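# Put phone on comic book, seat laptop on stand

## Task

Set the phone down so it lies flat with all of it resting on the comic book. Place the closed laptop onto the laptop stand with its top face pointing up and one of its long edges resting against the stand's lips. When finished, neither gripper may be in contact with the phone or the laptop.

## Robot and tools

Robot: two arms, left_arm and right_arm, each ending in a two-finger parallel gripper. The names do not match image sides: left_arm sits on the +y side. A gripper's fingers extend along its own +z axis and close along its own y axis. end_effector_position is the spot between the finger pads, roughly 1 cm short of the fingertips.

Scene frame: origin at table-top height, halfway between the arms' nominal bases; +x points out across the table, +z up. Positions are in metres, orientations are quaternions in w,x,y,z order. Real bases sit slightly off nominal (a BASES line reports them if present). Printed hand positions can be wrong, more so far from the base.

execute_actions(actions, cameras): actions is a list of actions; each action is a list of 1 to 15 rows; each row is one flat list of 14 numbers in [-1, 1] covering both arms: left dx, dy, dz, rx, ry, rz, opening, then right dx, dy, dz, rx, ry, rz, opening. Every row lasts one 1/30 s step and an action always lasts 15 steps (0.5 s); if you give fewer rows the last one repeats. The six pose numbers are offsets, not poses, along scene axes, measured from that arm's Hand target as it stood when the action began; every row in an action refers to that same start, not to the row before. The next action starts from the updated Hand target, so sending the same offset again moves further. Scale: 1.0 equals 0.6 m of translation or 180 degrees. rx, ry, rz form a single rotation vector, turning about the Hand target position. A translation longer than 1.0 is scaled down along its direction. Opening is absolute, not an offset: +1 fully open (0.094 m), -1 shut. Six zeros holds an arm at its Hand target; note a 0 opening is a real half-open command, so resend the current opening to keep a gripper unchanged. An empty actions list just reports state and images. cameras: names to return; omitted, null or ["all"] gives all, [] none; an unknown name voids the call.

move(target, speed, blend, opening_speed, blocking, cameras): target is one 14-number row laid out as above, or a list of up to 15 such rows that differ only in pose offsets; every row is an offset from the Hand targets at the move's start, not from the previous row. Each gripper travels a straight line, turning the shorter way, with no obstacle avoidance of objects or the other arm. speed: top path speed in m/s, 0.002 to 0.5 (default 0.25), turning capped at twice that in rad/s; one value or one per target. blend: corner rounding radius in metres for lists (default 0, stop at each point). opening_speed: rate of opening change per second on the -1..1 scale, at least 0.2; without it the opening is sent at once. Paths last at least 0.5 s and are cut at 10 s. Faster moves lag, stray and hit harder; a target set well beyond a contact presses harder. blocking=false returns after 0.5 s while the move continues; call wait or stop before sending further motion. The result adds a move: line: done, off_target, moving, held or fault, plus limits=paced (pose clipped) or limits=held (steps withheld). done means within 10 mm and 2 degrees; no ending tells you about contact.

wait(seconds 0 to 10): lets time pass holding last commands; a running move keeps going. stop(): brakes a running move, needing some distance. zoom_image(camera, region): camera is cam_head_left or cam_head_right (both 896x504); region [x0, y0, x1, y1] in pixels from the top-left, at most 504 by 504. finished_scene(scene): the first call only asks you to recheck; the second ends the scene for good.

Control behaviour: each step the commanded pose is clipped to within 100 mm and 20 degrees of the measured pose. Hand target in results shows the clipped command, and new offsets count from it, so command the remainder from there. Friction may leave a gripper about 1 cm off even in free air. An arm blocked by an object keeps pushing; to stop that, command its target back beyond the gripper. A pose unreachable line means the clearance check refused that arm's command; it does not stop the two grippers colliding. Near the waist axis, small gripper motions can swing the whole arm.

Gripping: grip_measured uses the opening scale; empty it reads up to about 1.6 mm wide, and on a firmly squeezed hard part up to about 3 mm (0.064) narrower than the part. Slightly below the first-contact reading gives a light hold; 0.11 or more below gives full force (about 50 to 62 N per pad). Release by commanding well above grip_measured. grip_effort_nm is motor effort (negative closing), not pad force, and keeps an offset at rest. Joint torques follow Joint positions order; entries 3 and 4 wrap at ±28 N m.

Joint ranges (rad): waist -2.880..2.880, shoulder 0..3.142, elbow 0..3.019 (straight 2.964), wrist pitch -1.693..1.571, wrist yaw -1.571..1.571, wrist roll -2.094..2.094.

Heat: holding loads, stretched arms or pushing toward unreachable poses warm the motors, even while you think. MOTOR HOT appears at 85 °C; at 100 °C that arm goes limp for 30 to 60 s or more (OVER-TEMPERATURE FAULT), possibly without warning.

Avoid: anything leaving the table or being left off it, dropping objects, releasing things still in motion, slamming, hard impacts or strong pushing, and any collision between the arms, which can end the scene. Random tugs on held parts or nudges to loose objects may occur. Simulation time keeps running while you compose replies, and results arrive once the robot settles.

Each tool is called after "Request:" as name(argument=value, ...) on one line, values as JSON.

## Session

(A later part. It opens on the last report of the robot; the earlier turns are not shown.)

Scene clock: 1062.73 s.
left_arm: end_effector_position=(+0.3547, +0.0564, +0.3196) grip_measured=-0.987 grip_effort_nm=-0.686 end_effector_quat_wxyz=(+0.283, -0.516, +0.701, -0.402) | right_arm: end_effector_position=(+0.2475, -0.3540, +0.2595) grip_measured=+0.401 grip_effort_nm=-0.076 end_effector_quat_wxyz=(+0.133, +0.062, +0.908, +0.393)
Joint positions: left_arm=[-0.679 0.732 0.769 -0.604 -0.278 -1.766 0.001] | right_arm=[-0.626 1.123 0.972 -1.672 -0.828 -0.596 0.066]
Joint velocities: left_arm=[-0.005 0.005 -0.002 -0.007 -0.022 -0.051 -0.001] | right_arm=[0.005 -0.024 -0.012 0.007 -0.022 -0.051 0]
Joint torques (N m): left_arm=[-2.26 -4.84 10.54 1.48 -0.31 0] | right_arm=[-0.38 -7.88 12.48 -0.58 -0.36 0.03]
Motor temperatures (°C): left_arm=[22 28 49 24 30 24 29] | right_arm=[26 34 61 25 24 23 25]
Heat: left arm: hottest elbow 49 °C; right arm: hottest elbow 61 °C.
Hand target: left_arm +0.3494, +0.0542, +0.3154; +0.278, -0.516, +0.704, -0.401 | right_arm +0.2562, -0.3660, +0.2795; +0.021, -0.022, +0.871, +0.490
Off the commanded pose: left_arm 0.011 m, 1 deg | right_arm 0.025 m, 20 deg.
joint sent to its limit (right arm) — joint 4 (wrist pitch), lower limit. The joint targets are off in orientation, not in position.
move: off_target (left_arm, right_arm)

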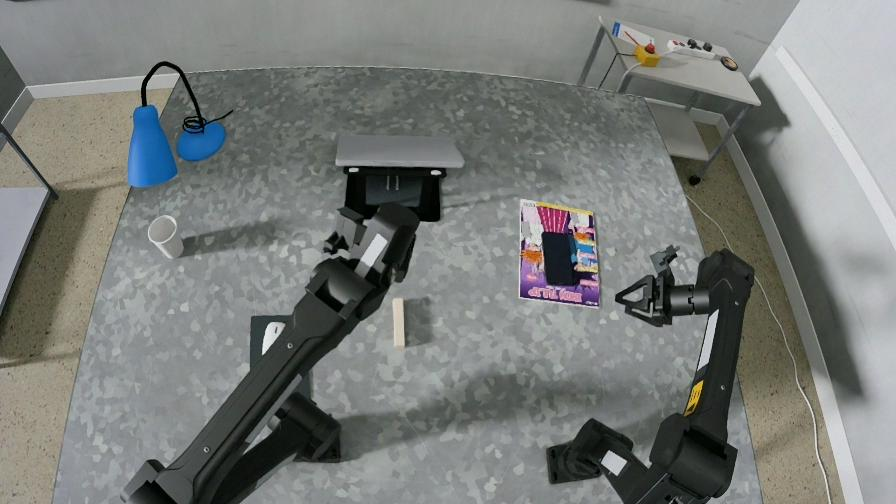

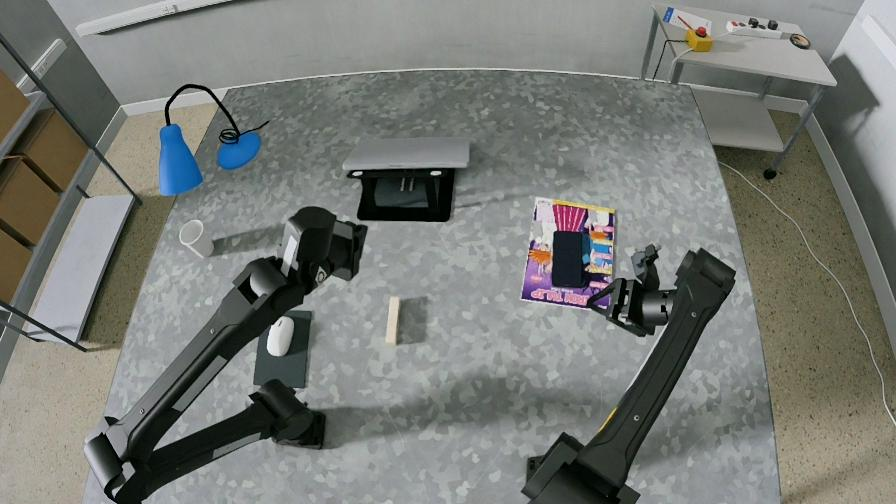

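Request:
move(target=[[0.2,-0.03,-0.05,0,0,0,-1,0,0,0,0,0,0,0.4],[0.37,-0.05,-0.18,0,0,0,-1,0,0,0,0,0,0,0.4]], speed=0.12, cameras=["cam_head_left","cam_head_right"])

Request:
zoom_image(camera="cam_head_left", region=[320, 120, 480, 230])

Request:
zoom_image(camera="cam_head_right", region=[320, 120, 480, 230])

Scene clock: 1122.03 s.
left_arm: end_effector_position=(+0.5397, +0.0286, +0.1714) grip_measured=-0.987 grip_effort_nm=-0.686 end_effector_quat_wxyz=(+0.258, -0.525, +0.720, -0.373) | right_arm: end_effector_position=(+0.2475, -0.3540, +0.2595) grip_measured=+0.401 grip_effort_nm=-0.076 end_effector_quat_wxyz=(+0.133, +0.062, +0.908, +0.393)
Joint positions: left_arm=[-0.448 1.404 0.857 -0.084 -0.068 -1.645 0.001] | right_arm=[-0.626 1.123 0.972 -1.672 -0.828 -0.596 0.066]
Joint velocities: left_arm=[0.005 -0.015 -0.012 0.012 -0.022 0.037 0] | right_arm=[-0.005 -0.015 0.002 -0.002 -0.007 -0.095 -0.001]
Joint torques (N m): left_arm=[-0.5 -12.1 16.66 2.21 0.05 0.18] | right_arm=[-0.32 -7.82 12.49 -0.59 -0.37 0.04]
Motor temperatures (°C): left_arm=[22 27 48 24 29 24 29] | right_arm=[26 33 62 25 24 23 24]
Heat: left arm: hottest elbow 48 °C; right arm: hottest elbow 62 °C.
Hand target: left_arm +0.5694, +0.0230, +0.2063; +0.278, -0.516, +0.704, -0.401 | right_arm +0.2562, -0.3660, +0.2795; +0.021, -0.022, +0.871, +0.490
Off the commanded pose: left_arm 0.048 m, 5 deg | right_arm 0.025 m, 20 deg.
joint sent to its limit (right arm) — joint 4 (wrist pitch), lower limit. The joint targets are off in orientation, not in position.
move: off_target (left_arm, right_arm)

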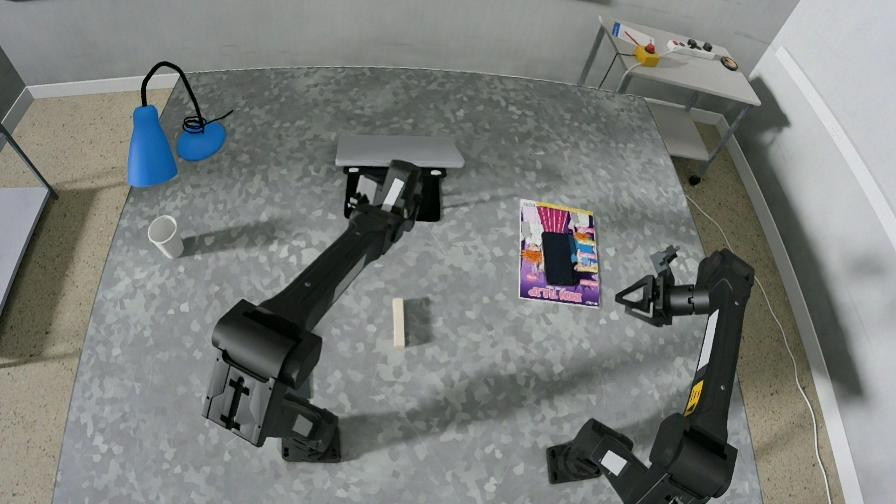

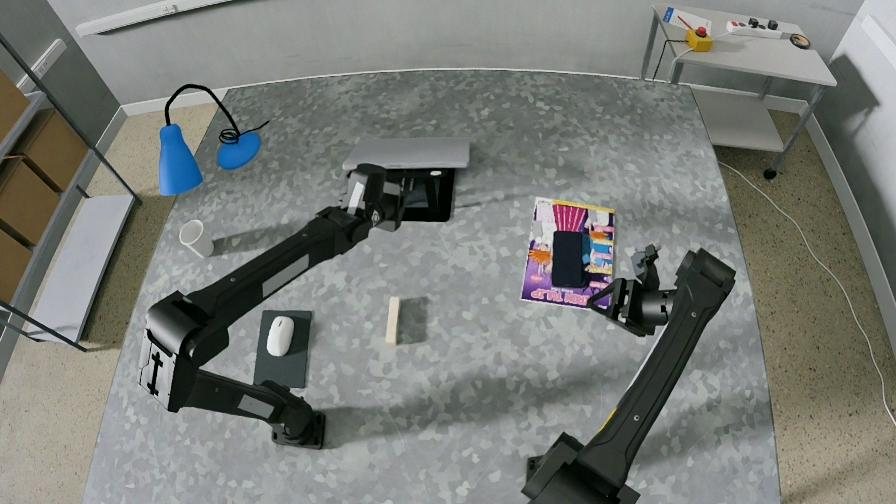

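Scaled by 3.150.

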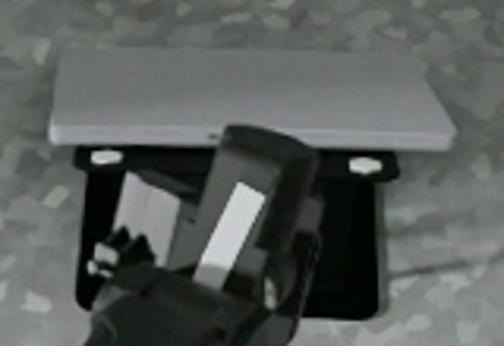

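Scaled by 3.150.

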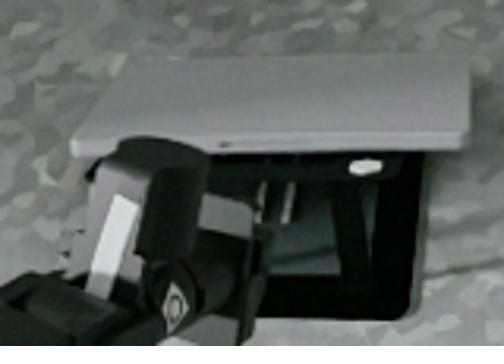

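Request:
move(target=[[0.05,0,-0.04,0,0,0,-1,0,0,0,0,0,0,0.4],[0.105,0,-0.05,0,0,0,-1,0,0,0,0,0,0,0.4]], speed=0.05, cameras=["cam_head_left","cam_head_right"])

Request:
zoom_image(camera="cam_head_left", region=[320, 120, 480, 230])

Request:
zoom_image(camera="cam_head_right", region=[320, 120, 480, 230])

Scene clock: 1128.63 s.
left_arm: end_effector_position=(+0.6009, +0.0259, +0.1447) grip_measured=-0.987 grip_effort_nm=-0.686 end_effector_quat_wxyz=(+0.257, -0.525, +0.719, -0.375) | right_arm: end_effector_position=(+0.2475, -0.3540, +0.2595) grip_measured=+0.401 grip_effort_nm=-0.071 end_effector_quat_wxyz=(+0.133, +0.062, +0.908, +0.393)
Joint positions: left_arm=[-0.399 1.588 0.977 -0.017 -0.026 -1.619 0.001] | right_arm=[-0.626 1.123 0.972 -1.672 -0.828 -0.596 0.066]
Joint velocities: left_arm=[0.005 0.005 0.002 -0.012 -0.081 -0.051 -0.001] | right_arm=[-0.015 -0.024 -0.017 -0.007 -0.066 -0.051 -0.001]
Joint torques (N m): left_arm=[0.26 -14.15 16.06 2.26 0.06 0.18] | right_arm=[-0.32 -7.88 12.48 -0.58 -0.37 0.03]
Motor temperatures (°C): left_arm=[22 27 49 24 29 24 29] | right_arm=[26 33 62 25 24 23 24]
Heat: left arm: hottest elbow 49 °C; right arm: hottest elbow 62 °C.
Hand target: left_arm +0.6320, +0.0223, +0.1761; +0.278, -0.516, +0.704, -0.401 | right_arm +0.2562, -0.3660, +0.2795; +0.021, -0.022, +0.871, +0.490
Off the commanded pose: left_arm 0.045 m, 4 deg | right_arm 0.025 m, 20 deg.
joint sent to its limit (right arm) — joint 4 (wrist pitch), lower limit. The joint targets are off in orientation, not in position.
move: off_target (left_arm, right_arm)

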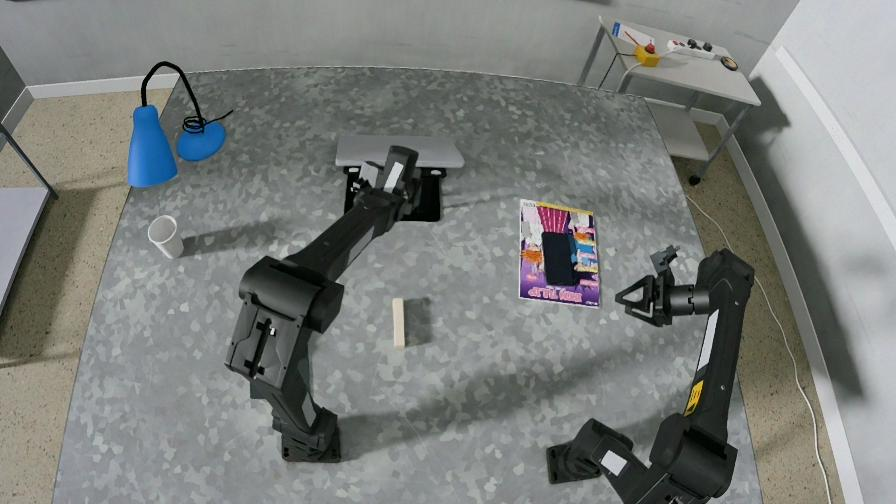

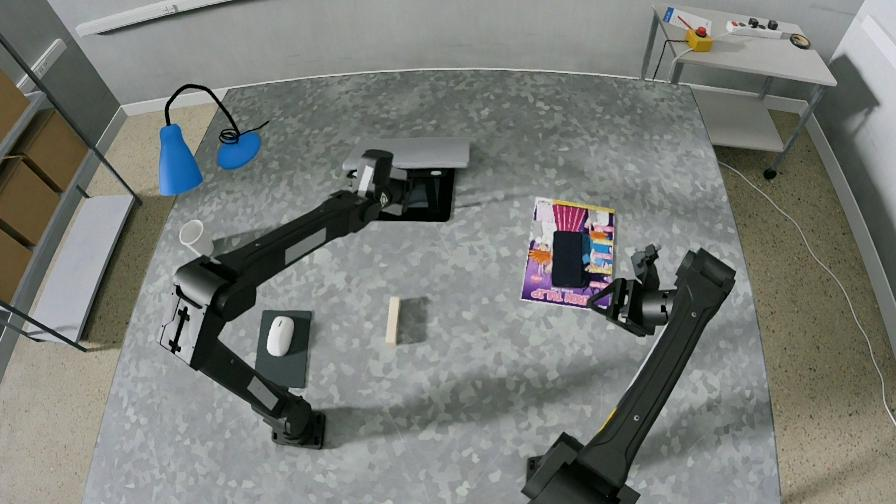

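Scaled by 3.150.

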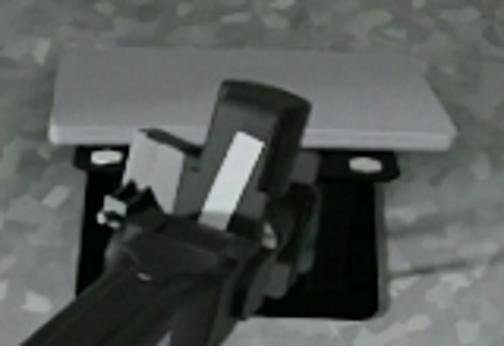

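Scaled by 3.150.

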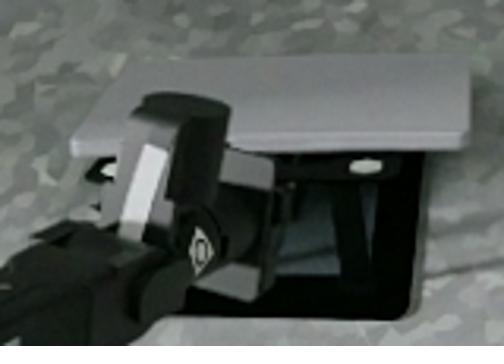

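Request:
move(target=[[0.0,0,0.02,0,0,0,-1,0,0,0,0,0,0,0.4],[0.05,0.0,0.01,0,0,0,-1,0,0,0,0,0,0,0.4]], speed=0.04, cameras=["cam_head_left","cam_head_right"])

Request:
zoom_image(camera="cam_head_left", region=[320, 120, 480, 230])

Request:
zoom_image(camera="cam_head_right", region=[320, 120, 480, 230])

Scene clock: 1133.10 s.
left_arm: end_effector_position=(+0.6129, +0.0221, +0.1293) grip_measured=-0.987 grip_effort_nm=-0.681 end_effector_quat_wxyz=(+0.243, -0.527, +0.728, -0.364) | right_arm: end_effector_position=(+0.2475, -0.3540, +0.2595) grip_measured=+0.401 grip_effort_nm=-0.076 end_effector_quat_wxyz=(+0.133, +0.062, +0.908, +0.393)
Joint positions: left_arm=[-0.393 1.642 1.021 -0.044 -0.006 -1.614 0.001] | right_arm=[-0.626 1.123 0.972 -1.672 -0.828 -0.596 0.066]
Joint velocities: left_arm=[-0.015 0.005 -0.017 0.007 -0.007 -0.037 0.001] | right_arm=[0.015 0.005 -0.012 -0.007 0.007 0.037 0.001]
Joint torques (N m): left_arm=[0.5 -15.27 19.36 1.85 -0.12 0.25] | right_arm=[-0.32 -7.82 12.51 -0.61 -0.37 0.03]
Motor temperatures (°C): left_arm=[22 27 49 24 29 24 29] | right_arm=[26 33 62 25 24 23 24]
Heat: left arm: hottest elbow 49 °C; right arm: hottest elbow 62 °C.
Hand target: left_arm +0.6622, +0.0220, +0.1822; +0.278, -0.516, +0.704, -0.401 | right_arm +0.2562, -0.3660, +0.2795; +0.021, -0.022, +0.871, +0.490
Off the commanded pose: left_arm 0.072 m, 7 deg | right_arm 0.025 m, 20 deg.
joint sent to its limit (right arm) — joint 4 (wrist pitch), lower limit. The joint targets are off in orientation, not in position.
move: off_target (left_arm, right_arm)

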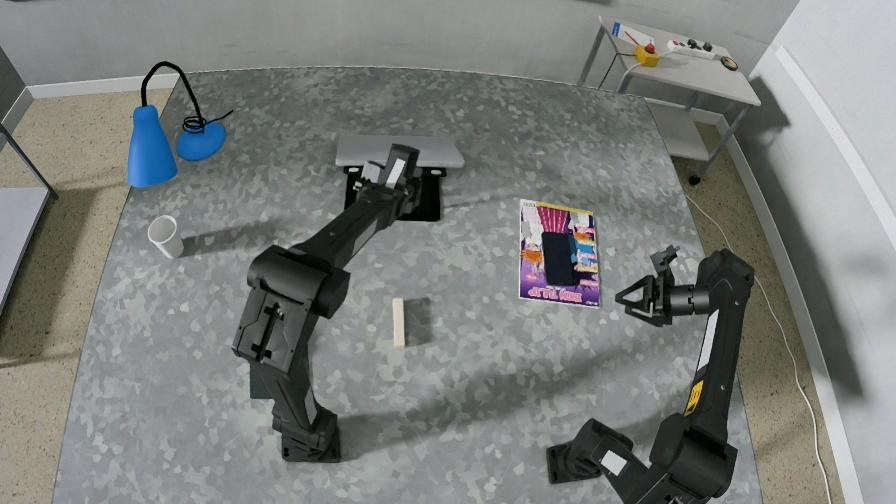

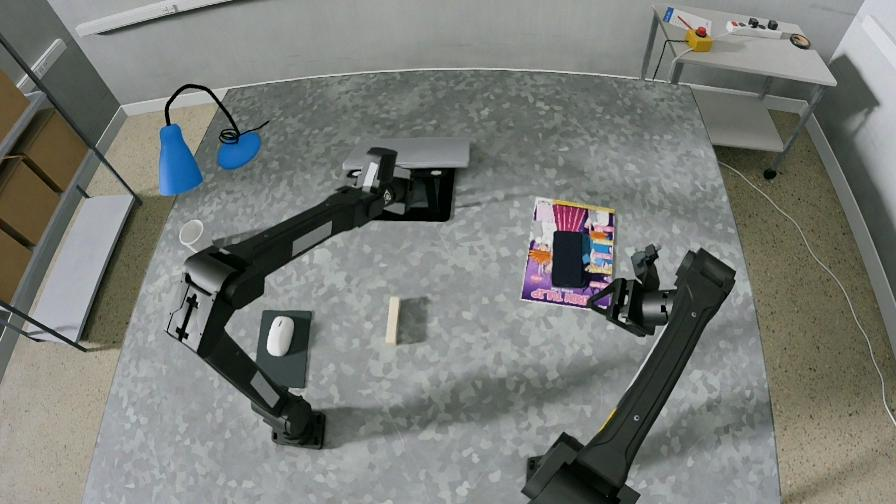

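Scaled by 3.150.

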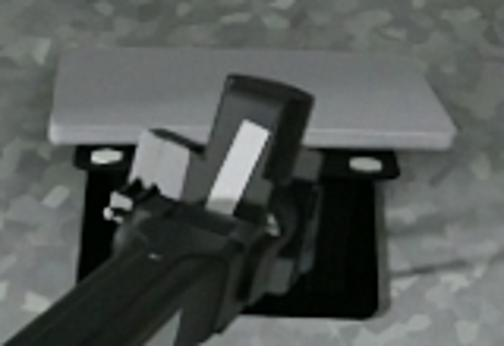

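Scaled by 3.150.

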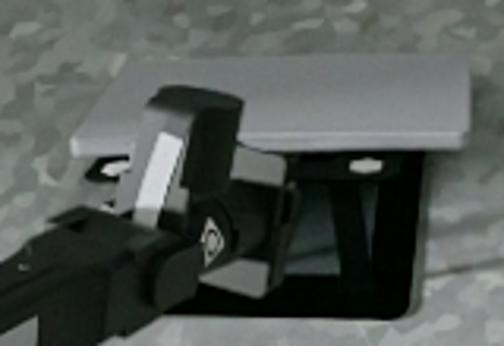

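Request:
move(target=[[-0.09,0,0.0,0,0,0,-1,0,0,0,0,0,0,0.4],[-0.09,0,0.05,0,0,0,-1,0,0,0,0,0,0,0.4],[0.0,0,0.012,0,0,0,-1,0,0,0,0,0,0,0.4]], speed=0.06, cameras=["cam_head_left","cam_head_right"])

Request:
zoom_image(camera="cam_head_left", region=[320, 120, 480, 230])

Request:
zoom_image(camera="cam_head_right", region=[320, 120, 480, 230])

Scene clock: 1138.87 s.
left_arm: end_effector_position=(+0.6317, +0.0247, +0.1572) grip_measured=-0.987 grip_effort_nm=-0.681 end_effector_quat_wxyz=(+0.257, -0.526, +0.719, -0.375) | right_arm: end_effector_position=(+0.2475, -0.3540, +0.2595) grip_measured=+0.401 grip_effort_nm=-0.081 end_effector_quat_wxyz=(+0.133, +0.062, +0.908, +0.393)
Joint positions: left_arm=[-0.379 1.636 1.078 -0.069 -0.009 -1.609 0.001] | right_arm=[-0.626 1.123 0.972 -1.672 -0.828 -0.596 0.066]
Joint velocities: left_arm=[0.005 -0.005 -0.012 -0.002 -0.066 0.022 0.001] | right_arm=[-0.005 -0.024 0.027 0.012 -0.066 -0.022 0]
Joint torques (N m): left_arm=[-0.26 -15.62 16.39 2.22 0.07 0.18] | right_arm=[-0.38 -7.77 12.46 -0.59 -0.37 0.03]
Motor temperatures (°C): left_arm=[22 27 50 24 29 24 29] | right_arm=[26 33 62 25 24 23 24]
Heat: left arm: hottest elbow 50 °C; right arm: hottest elbow 62 °C.
Hand target: left_arm +0.6622, +0.0219, +0.1891; +0.278, -0.516, +0.704, -0.401 | right_arm +0.2562, -0.3660, +0.2795; +0.021, -0.022, +0.871, +0.490
Off the commanded pose: left_arm 0.044 m, 4 deg | right_arm 0.025 m, 20 deg.
joint sent to its limit (right arm) — joint 4 (wrist pitch), lower limit. The joint targets are off in orientation, not in position.
move: off_target (left_arm, right_arm)

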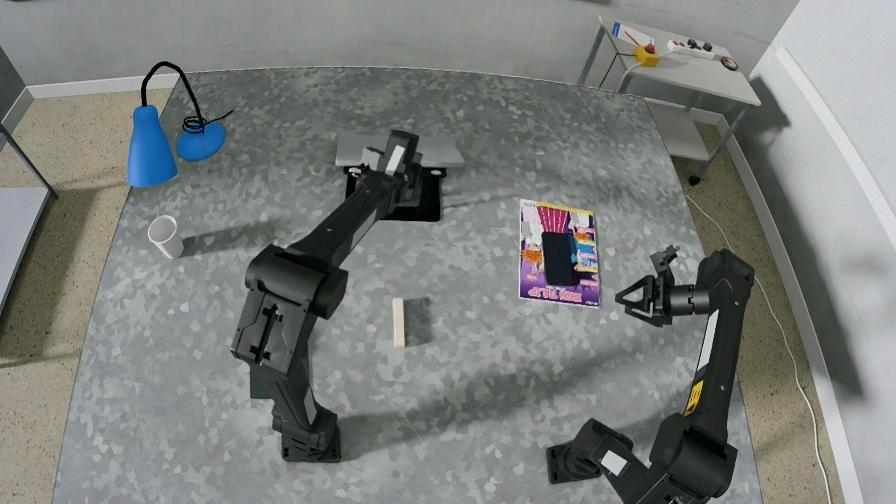

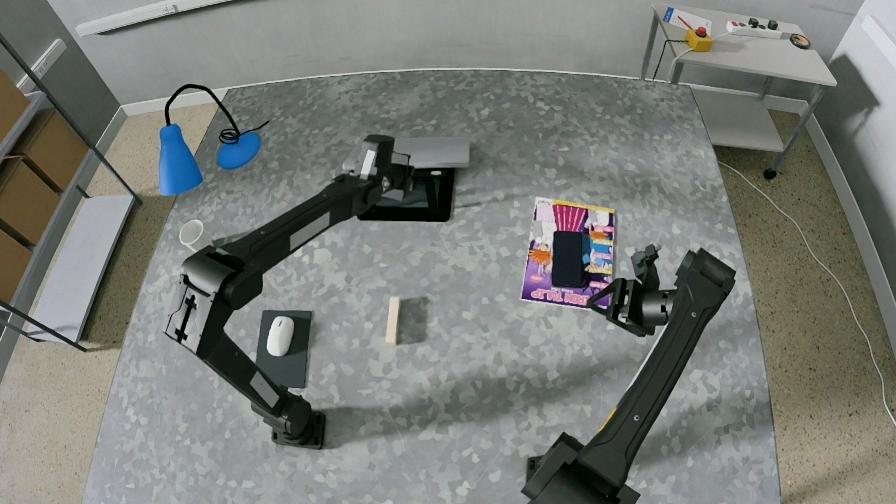

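Scaled by 3.150.

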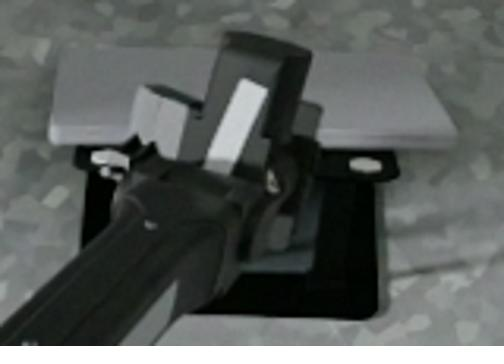

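Scaled by 3.150.

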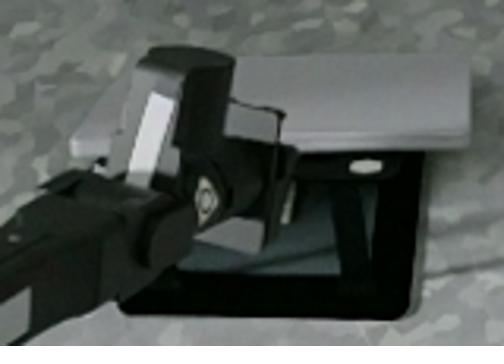

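Request:
move(target=[0.035,0,-0.012,0,0,0,-1,0,0,0,0,0,0,0.4], speed=0.04, cameras=["cam_head_left","cam_head_right"])

Request:
zoom_image(camera="cam_head_left", region=[320, 120, 480, 230])

Request:
zoom_image(camera="cam_head_right", region=[320, 120, 480, 230])

Scene clock: 1142.47 s.
left_arm: end_effector_position=(+0.6522, +0.0230, +0.1501) grip_measured=-0.987 grip_effort_nm=-0.681 end_effector_quat_wxyz=(+0.256, -0.526, +0.719, -0.375) | right_arm: end_effector_position=(+0.2475, -0.3540, +0.2595) grip_measured=+0.401 grip_effort_nm=-0.076 end_effector_quat_wxyz=(+0.133, +0.062, +0.908, +0.393)
Joint positions: left_arm=[-0.368 1.692 1.13 -0.065 0.001 -1.602 0.001] | right_arm=[-0.626 1.123 0.972 -1.672 -0.828 -0.596 0.066]
Joint velocities: left_arm=[-0.005 -0.005 0.002 -0.002 0.051 -0.037 0] | right_arm=[-0.005 -0.015 -0.012 -0.007 -0.007 0.007 -0.001]
Joint torques (N m): left_arm=[-0.5 -16.15 16.36 2.36 0.03 0.19] | right_arm=[-0.26 -7.88 12.46 -0.59 -0.37 0.04]
Motor temperatures (°C): left_arm=[22 27 50 24 29 24 29] | right_arm=[26 33 62 25 24 23 24]
Heat: left arm: hottest elbow 50 °C; right arm: hottest elbow 62 °C.
Hand target: left_arm +0.6832, +0.0214, +0.1820; +0.278, -0.516, +0.704, -0.401 | right_arm +0.2562, -0.3660, +0.2795; +0.021, -0.022, +0.871, +0.490
Off the commanded pose: left_arm 0.044 m, 4 deg | right_arm 0.025 m, 20 deg.
joint sent to its limit (right arm) — joint 4 (wrist pitch), lower limit. The joint targets are off in orientation, not in position.
move: off_target (left_arm, right_arm)

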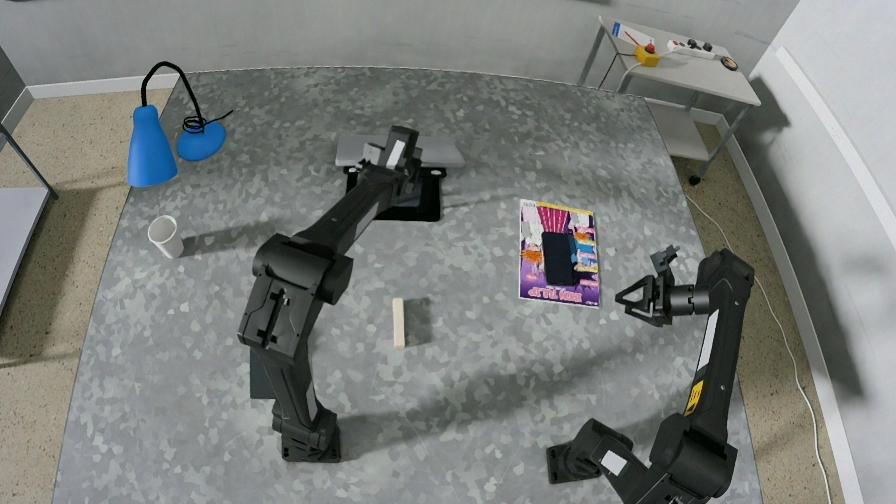

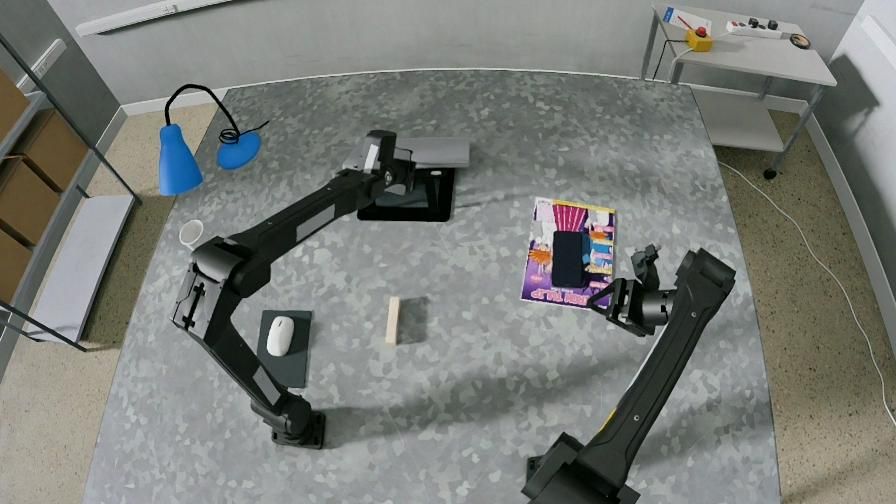

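Scaled by 3.150.

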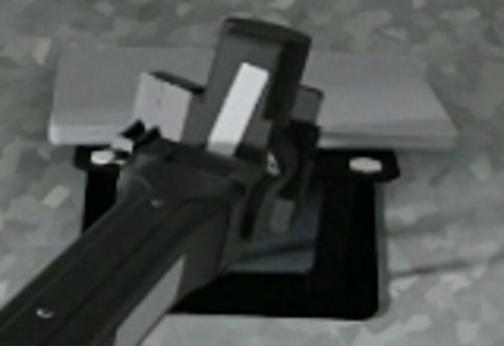

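Scaled by 3.150.

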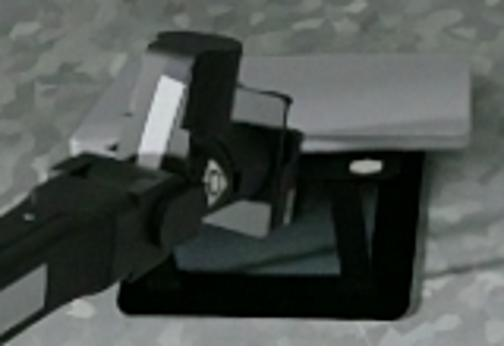

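Request:
move(target=[[-0.08,0,0.01,0,0,0,-1,0,0,0,0,0,0,0.4]], speed=0.08, cameras=[])

Scene clock: 1153.47 s.
left_arm: end_effector_position=(+0.6394, +0.0294, +0.1736) grip_measured=-0.987 grip_effort_nm=-0.681 end_effector_quat_wxyz=(+0.272, -0.523, +0.710, -0.386) | right_arm: end_effector_position=(+0.2475, -0.3540, +0.2595) grip_measured=+0.401 grip_effort_nm=-0.076 end_effector_quat_wxyz=(+0.133, +0.062, +0.908, +0.393)
Joint positions: left_arm=[-0.37 1.625 1.088 -0.05 -0.016 -1.602 0.001] | right_arm=[-0.626 1.123 0.972 -1.672 -0.828 -0.596 0.066]
Joint velocities: left_arm=[-0.005 0.005 0.002 -0.012 -0.022 0.066 0] | right_arm=[-0.005 -0.005 0.002 -0.007 -0.037 -0.037 0]
Joint torques (N m): left_arm=[-2.14 -18.2 9.48 2.29 -0.25 -0.03] | right_arm=[-0.26 -7.71 12.46 -0.58 -0.37 0.03]
Motor temperatures (°C): left_arm=[22 28 49 24 29 24 29] | right_arm=[26 33 62 25 24 23 24]
Heat: left arm: hottest elbow 49 °C; right arm: hottest elbow 62 °C.
Hand target: left_arm +0.6352, +0.0222, +0.1882; +0.278, -0.516, +0.704, -0.401 | right_arm +0.2562, -0.3660, +0.2795; +0.021, -0.022, +0.871, +0.490
Off the commanded pose: left_arm 0.017 m, 2 deg | right_arm 0.025 m, 20 deg.
joint sent to its limit (right arm) — joint 4 (wrist pitch), lower limit. The joint targets are off in orientation, not in position.
move: off_target (left_arm, right_arm)
No camera images: "cameras" was empty.

Request:
move(target=[[-0.1,0,0.01,0,0,0,-1,0,0,0,0,0,0,0.4],[-0.06,0,-0.012,0,0,0,-1,0,0,0,0,0,0,0.4],[0.005,0,-0.01,0,0,0,-1,0,0,0,0,0,0,0.4]], speed=0.06, cameras=["cam_head_left","cam_head_right"])

Request:
zoom_image(camera="cam_head_left", region=[320, 120, 480, 230])

Request:
zoom_image(camera="cam_head_right", region=[320, 120, 480, 230])

Scene clock: 1159.33 s.
left_arm: end_effector_position=(+0.6036, +0.0242, +0.1440) grip_measured=-0.987 grip_effort_nm=-0.686 end_effector_quat_wxyz=(+0.255, -0.524, +0.720, -0.375) | right_arm: end_effector_position=(+0.2475, -0.3540, +0.2595) grip_measured=+0.401 grip_effort_nm=-0.085 end_effector_quat_wxyz=(+0.133, +0.062, +0.908, +0.393)
Joint positions: left_arm=[-0.399 1.596 0.986 -0.019 -0.021 -1.618 0.001] | right_arm=[-0.626 1.123 0.972 -1.672 -0.828 -0.596 0.066]
Joint velocities: left_arm=[-0.005 -0.005 -0.002 -0.007 0.022 0.051 -0.001] | right_arm=[-0.015 -0.005 -0.002 0.002 0.022 0.037 0.001]
Joint torques (N m): left_arm=[-0.09 -13.92 17.31 1.78 -0.03 0.24] | right_arm=[-0.38 -7.82 12.49 -0.55 -0.37 0.04]
Motor temperatures (°C): left_arm=[22 28 49 24 29 24 29] | right_arm=[26 33 62 25 24 23 24]
Heat: left arm: hottest elbow 49 °C; right arm: hottest elbow 62 °C.
Hand target: left_arm +0.6382, +0.0223, +0.1822; +0.278, -0.516, +0.704, -0.401 | right_arm +0.2562, -0.3660, +0.2795; +0.021, -0.022, +0.871, +0.490
Off the commanded pose: left_arm 0.052 m, 4 deg | right_arm 0.025 m, 20 deg.
joint sent to its limit (right arm) — joint 4 (wrist pitch), lower limit. The joint targets are off in orientation, not in position.
move: off_target (left_arm, right_arm)

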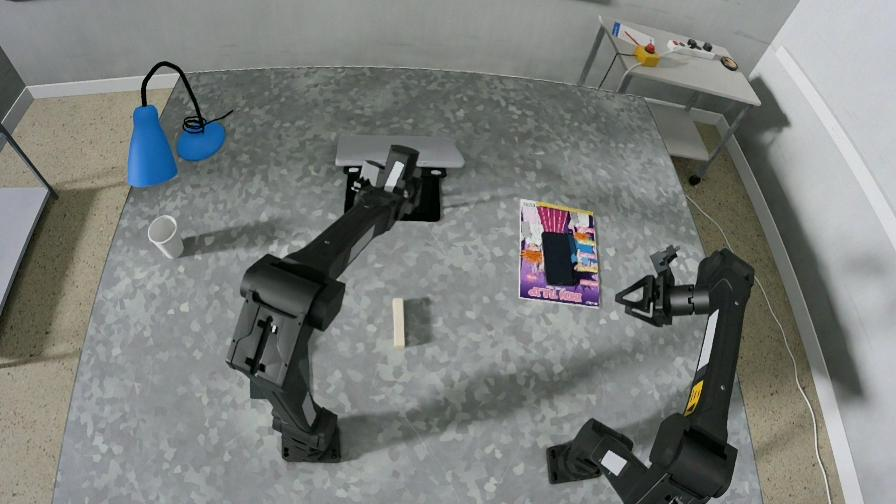

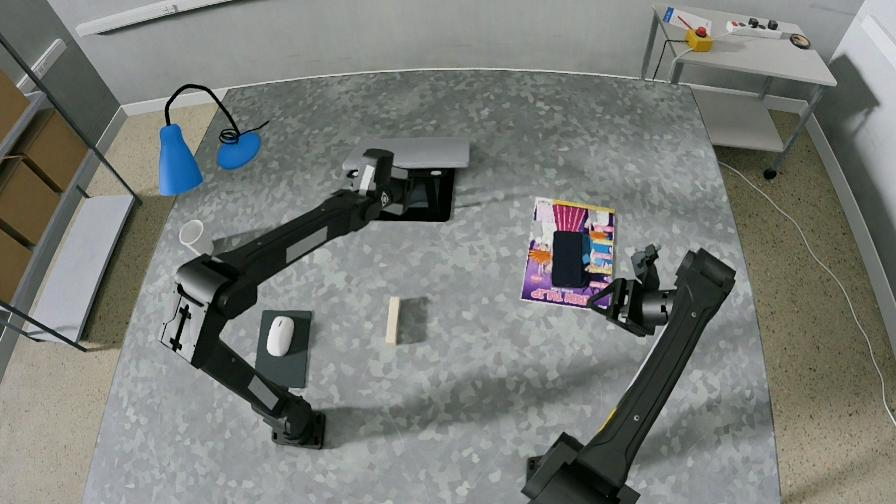

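Scaled by 3.150.

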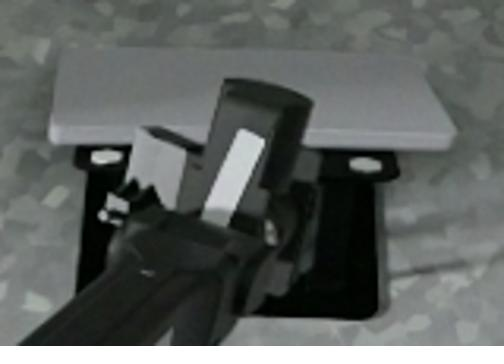

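Scaled by 3.150.

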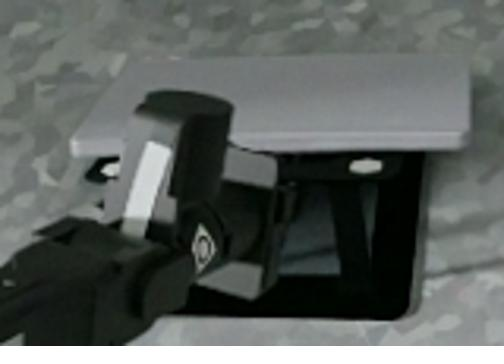

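Request:
move(target=[[-0.06,0,0.02,0,0,0,-1,0,0,0,0,0,0,0.4],[0.0,0,0.008,0,0,0,-1,0,0,0,0,0,0,0.4],[0.04,0,-0.015,0,0,0,-1,0,0,0,0,0,0,0.4]], speed=0.05, cameras=["cam_head_left","cam_head_right"])

Request:
zoom_image(camera="cam_head_left", region=[320, 120, 480, 230])

Request:
zoom_image(camera="cam_head_right", region=[320, 120, 480, 230])

Scene clock: 1169.53 s.
left_arm: end_effector_position=(+0.6150, +0.0244, +0.1238) grip_measured=-0.987 grip_effort_nm=-0.681 end_effector_quat_wxyz=(+0.242, -0.530, +0.729, -0.360) | right_arm: end_effector_position=(+0.2475, -0.3540, +0.2595) grip_measured=+0.401 grip_effort_nm=-0.076 end_effector_quat_wxyz=(+0.133, +0.062, +0.908, +0.393)
Joint positions: left_arm=[-0.388 1.654 1.024 -0.044 -0.007 -1.613 0.001] | right_arm=[-0.626 1.123 0.972 -1.672 -0.828 -0.596 0.066]
Joint velocities: left_arm=[0.005 -0.005 -0.017 0.007 0.081 -0.066 0] | right_arm=[0.005 0.015 -0.017 0.007 0.022 -0.022 0]
Joint torques (N m): left_arm=[0.32 -15.85 18.17 2.81 -0.06 0.2] | right_arm=[-0.26 -7.82 12.46 -0.59 -0.37 0.03]
Motor temperatures (°C): left_arm=[22 28 51 24 28 24 29] | right_arm=[26 33 62 25 24 23 24]
Heat: left arm: hottest elbow 51 °C; right arm: hottest elbow 62 °C.
Hand target: left_arm +0.6621, +0.0219, +0.1731; +0.278, -0.516, +0.704, -0.401 | right_arm +0.2562, -0.3660, +0.2795; +0.021, -0.022, +0.871, +0.490
Off the commanded pose: left_arm 0.068 m, 7 deg | right_arm 0.025 m, 20 deg.
joint sent to its limit (right arm) — joint 4 (wrist pitch), lower limit. The joint targets are off in orientation, not in position.
move: off_target (left_arm, right_arm)

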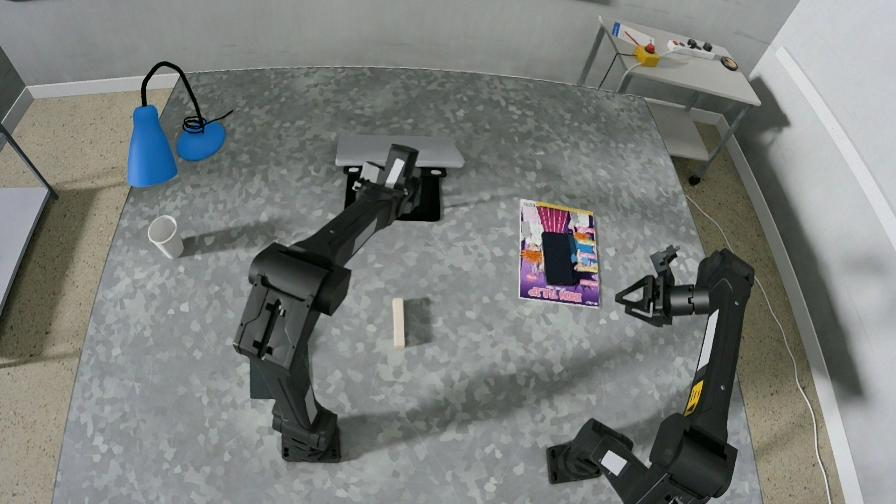

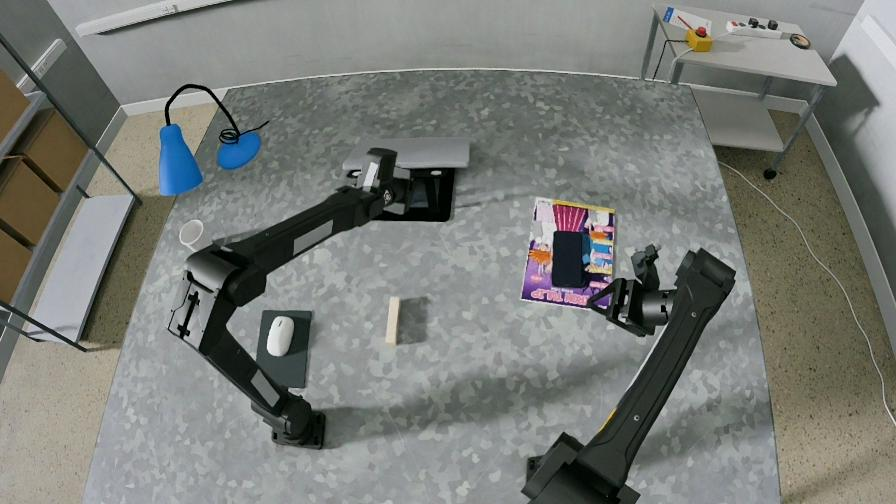

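Scaled by 3.150.

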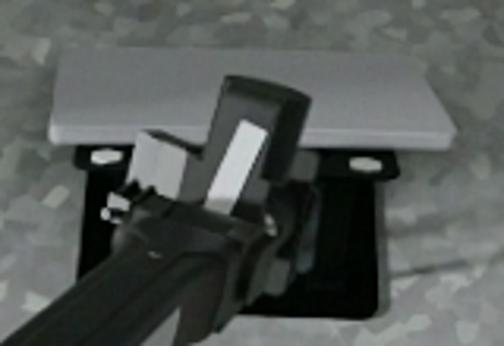

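Scaled by 3.150.

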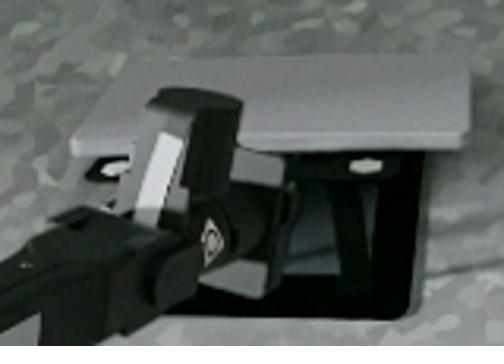

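Request:
move(target=[[-0.09,0,0.0,0,0,0,-1,0,0,0,0,0,0,0.4],[-0.09,0,0.05,0,0,0,-1,0,0,0,0,0,0,0.4],[-0.02,0,0.027,0,0,0,-1,0,0,0,0,0,0,0.4],[0.03,0,-0.01,0,0,0,-1,0,0,0,0,0,0,0.4]], speed=0.06, cameras=["cam_head_left","cam_head_right"])

Request:
zoom_image(camera="cam_head_left", region=[320, 120, 480, 230])

Request:
zoom_image(camera="cam_head_right", region=[320, 120, 480, 230])

Scene clock: 1178.47 s.
left_arm: end_effector_position=(+0.6244, +0.0229, +0.1210) grip_measured=-0.987 grip_effort_nm=-0.686 end_effector_quat_wxyz=(+0.241, -0.528, +0.731, -0.358) | right_arm: end_effector_position=(+0.2475, -0.3540, +0.2595) grip_measured=+0.401 grip_effort_nm=-0.071 end_effector_quat_wxyz=(+0.133, +0.062, +0.908, +0.393)
Joint positions: left_arm=[-0.384 1.68 1.052 -0.05 -0.002 -1.605 0.001] | right_arm=[-0.626 1.123 0.972 -1.672 -0.828 -0.596 0.066]
Joint velocities: left_arm=[-0.005 -0.015 -0.007 -0.017 -0.007 -0.037 -0.002] | right_arm=[0.015 -0.015 0.012 0.002 0.022 0.007 0]
Joint torques (N m): left_arm=[0.79 -15.74 19.49 3.17 0.09 0.17] | right_arm=[-0.38 -7.77 12.46 -0.59 -0.36 0.03]
Motor temperatures (°C): left_arm=[22 28 50 24 28 24 29] | right_arm=[26 33 62 25 24 23 24]
Heat: left arm: hottest elbow 50 °C; right arm: hottest elbow 62 °C.
Hand target: left_arm +0.6801, +0.0218, +0.1671; +0.278, -0.516, +0.704, -0.401 | right_arm +0.2562, -0.3660, +0.2795; +0.021, -0.022, +0.871, +0.490
Off the commanded pose: left_arm 0.072 m, 7 deg | right_arm 0.025 m, 20 deg.
joint sent to its limit (right arm) — joint 4 (wrist pitch), lower limit. The joint targets are off in orientation, not in position.
move: off_target (left_arm, right_arm)

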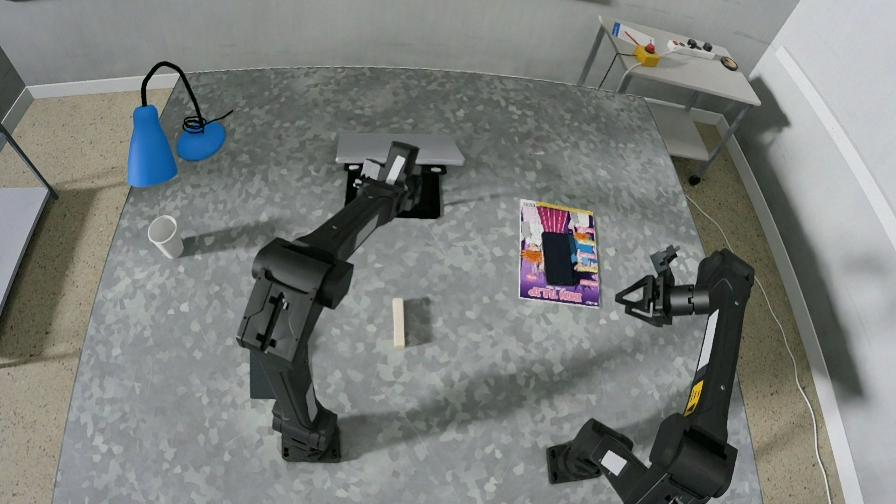

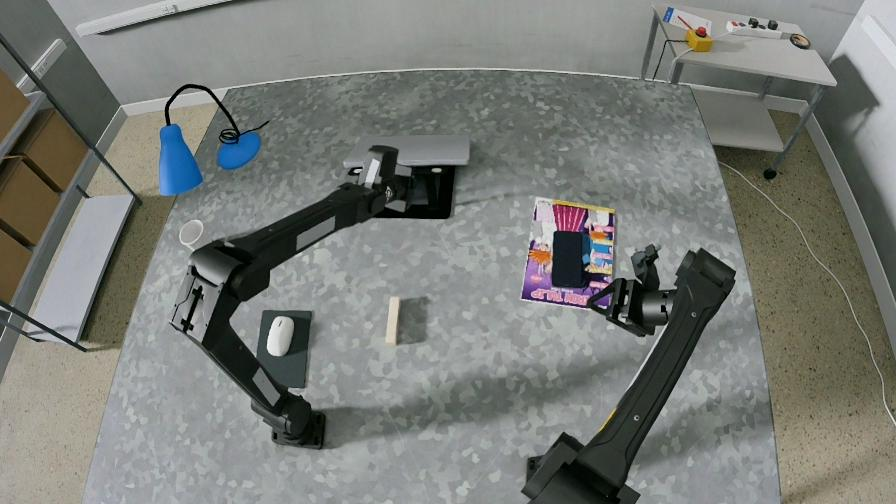

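Scaled by 3.150.

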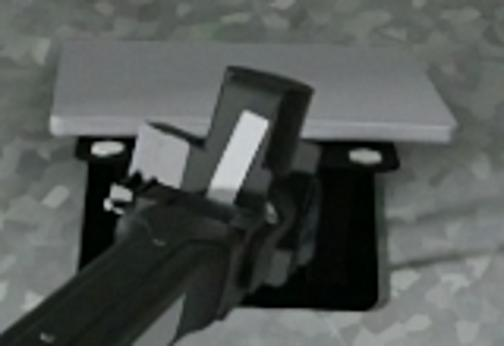

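Scaled by 3.150.

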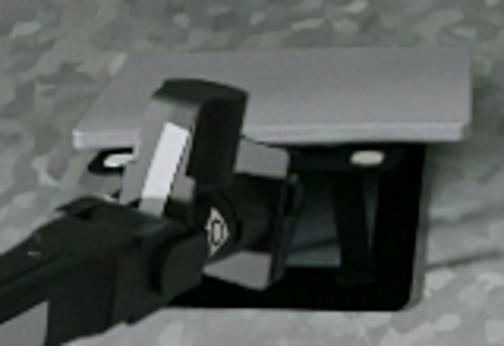

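Request:
move(target=[[-0.11,0,0.0,0,0,0,-1,0,0,0,0,0,0,0.4],[-0.11,0,0.06,0,0,0,-1,0,0,0,0,0,0,0.4],[-0.02,0,0.037,0,0,0,-1,0,0,0,0,0,0,0.4],[0.045,0,0.018,0,0,0,-1,0,0,0,0,0,0,0.4]], speed=0.06, cameras=["cam_head_left","cam_head_right"])

Request:
zoom_image(camera="cam_head_left", region=[320, 120, 480, 230])

Request:
zoom_image(camera="cam_head_right", region=[320, 120, 480, 230])

Scene clock: 1187.83 s.
left_arm: end_effector_position=(+0.6800, +0.0214, +0.1495) grip_measured=-0.987 grip_effort_nm=-0.681 end_effector_quat_wxyz=(+0.261, -0.524, +0.715, -0.383) | right_arm: end_effector_position=(+0.2475, -0.3540, +0.2595) grip_measured=+0.401 grip_effort_nm=-0.076 end_effector_quat_wxyz=(+0.133, +0.062, +0.908, +0.393)
Joint positions: left_arm=[-0.354 1.753 1.2 -0.054 0.012 -1.596 0.001] | right_arm=[-0.626 1.123 0.972 -1.672 -0.828 -0.596 0.066]
Joint velocities: left_arm=[0.005 -0.005 -0.002 -0.007 -0.066 -0.022 -0.001] | right_arm=[-0.005 -0.005 -0.002 -0.012 0.007 0.022 0]
Joint torques (N m): left_arm=[-0.79 -17.08 16.69 1.69 0.08 0.16] | right_arm=[-0.38 -7.77 12.51 -0.57 -0.37 0.03]
Motor temperatures (°C): left_arm=[22 28 50 24 28 24 29] | right_arm=[26 33 62 25 24 23 24]
Heat: left arm: hottest elbow 50 °C; right arm: hottest elbow 62 °C.
Hand target: left_arm +0.7072, +0.0213, +0.1776; +0.278, -0.516, +0.704, -0.401 | right_arm +0.2562, -0.3660, +0.2795; +0.021, -0.022, +0.871, +0.490
Off the commanded pose: left_arm 0.039 m, 3 deg | right_arm 0.025 m, 20 deg.
joint sent to its limit (right arm) — joint 4 (wrist pitch), lower limit. The joint targets are off in orientation, not in position.
move: off_target (left_arm, right_arm)

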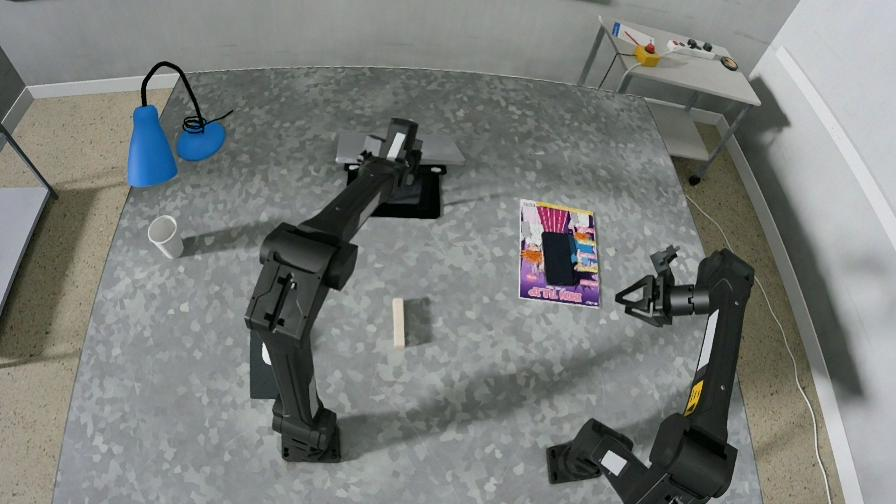

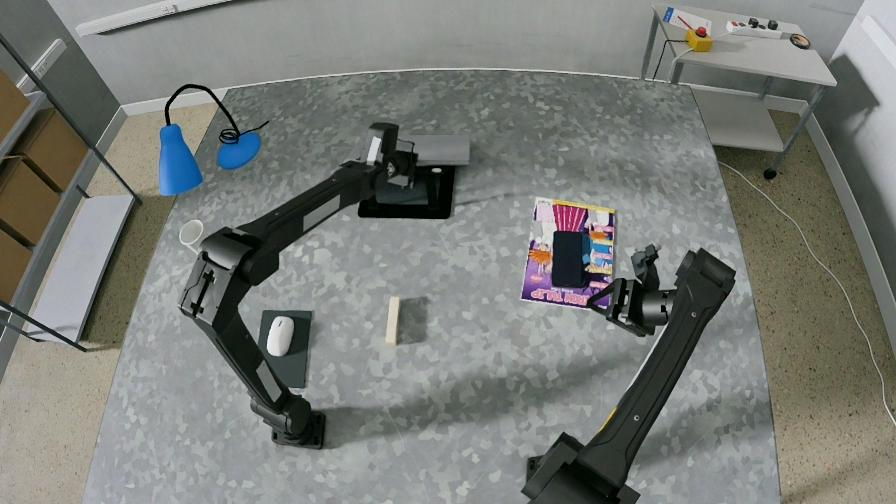

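Scaled by 3.150.

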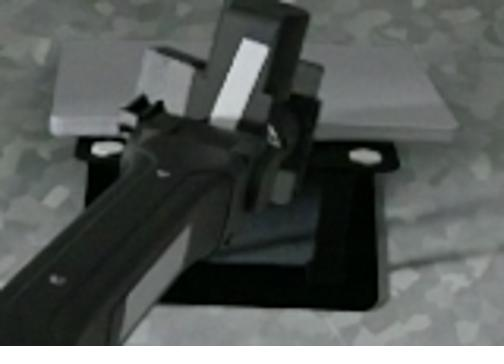

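Scaled by 3.150.

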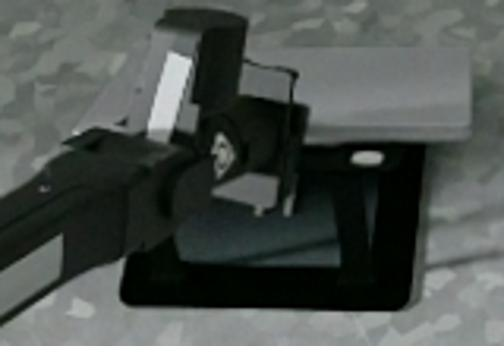

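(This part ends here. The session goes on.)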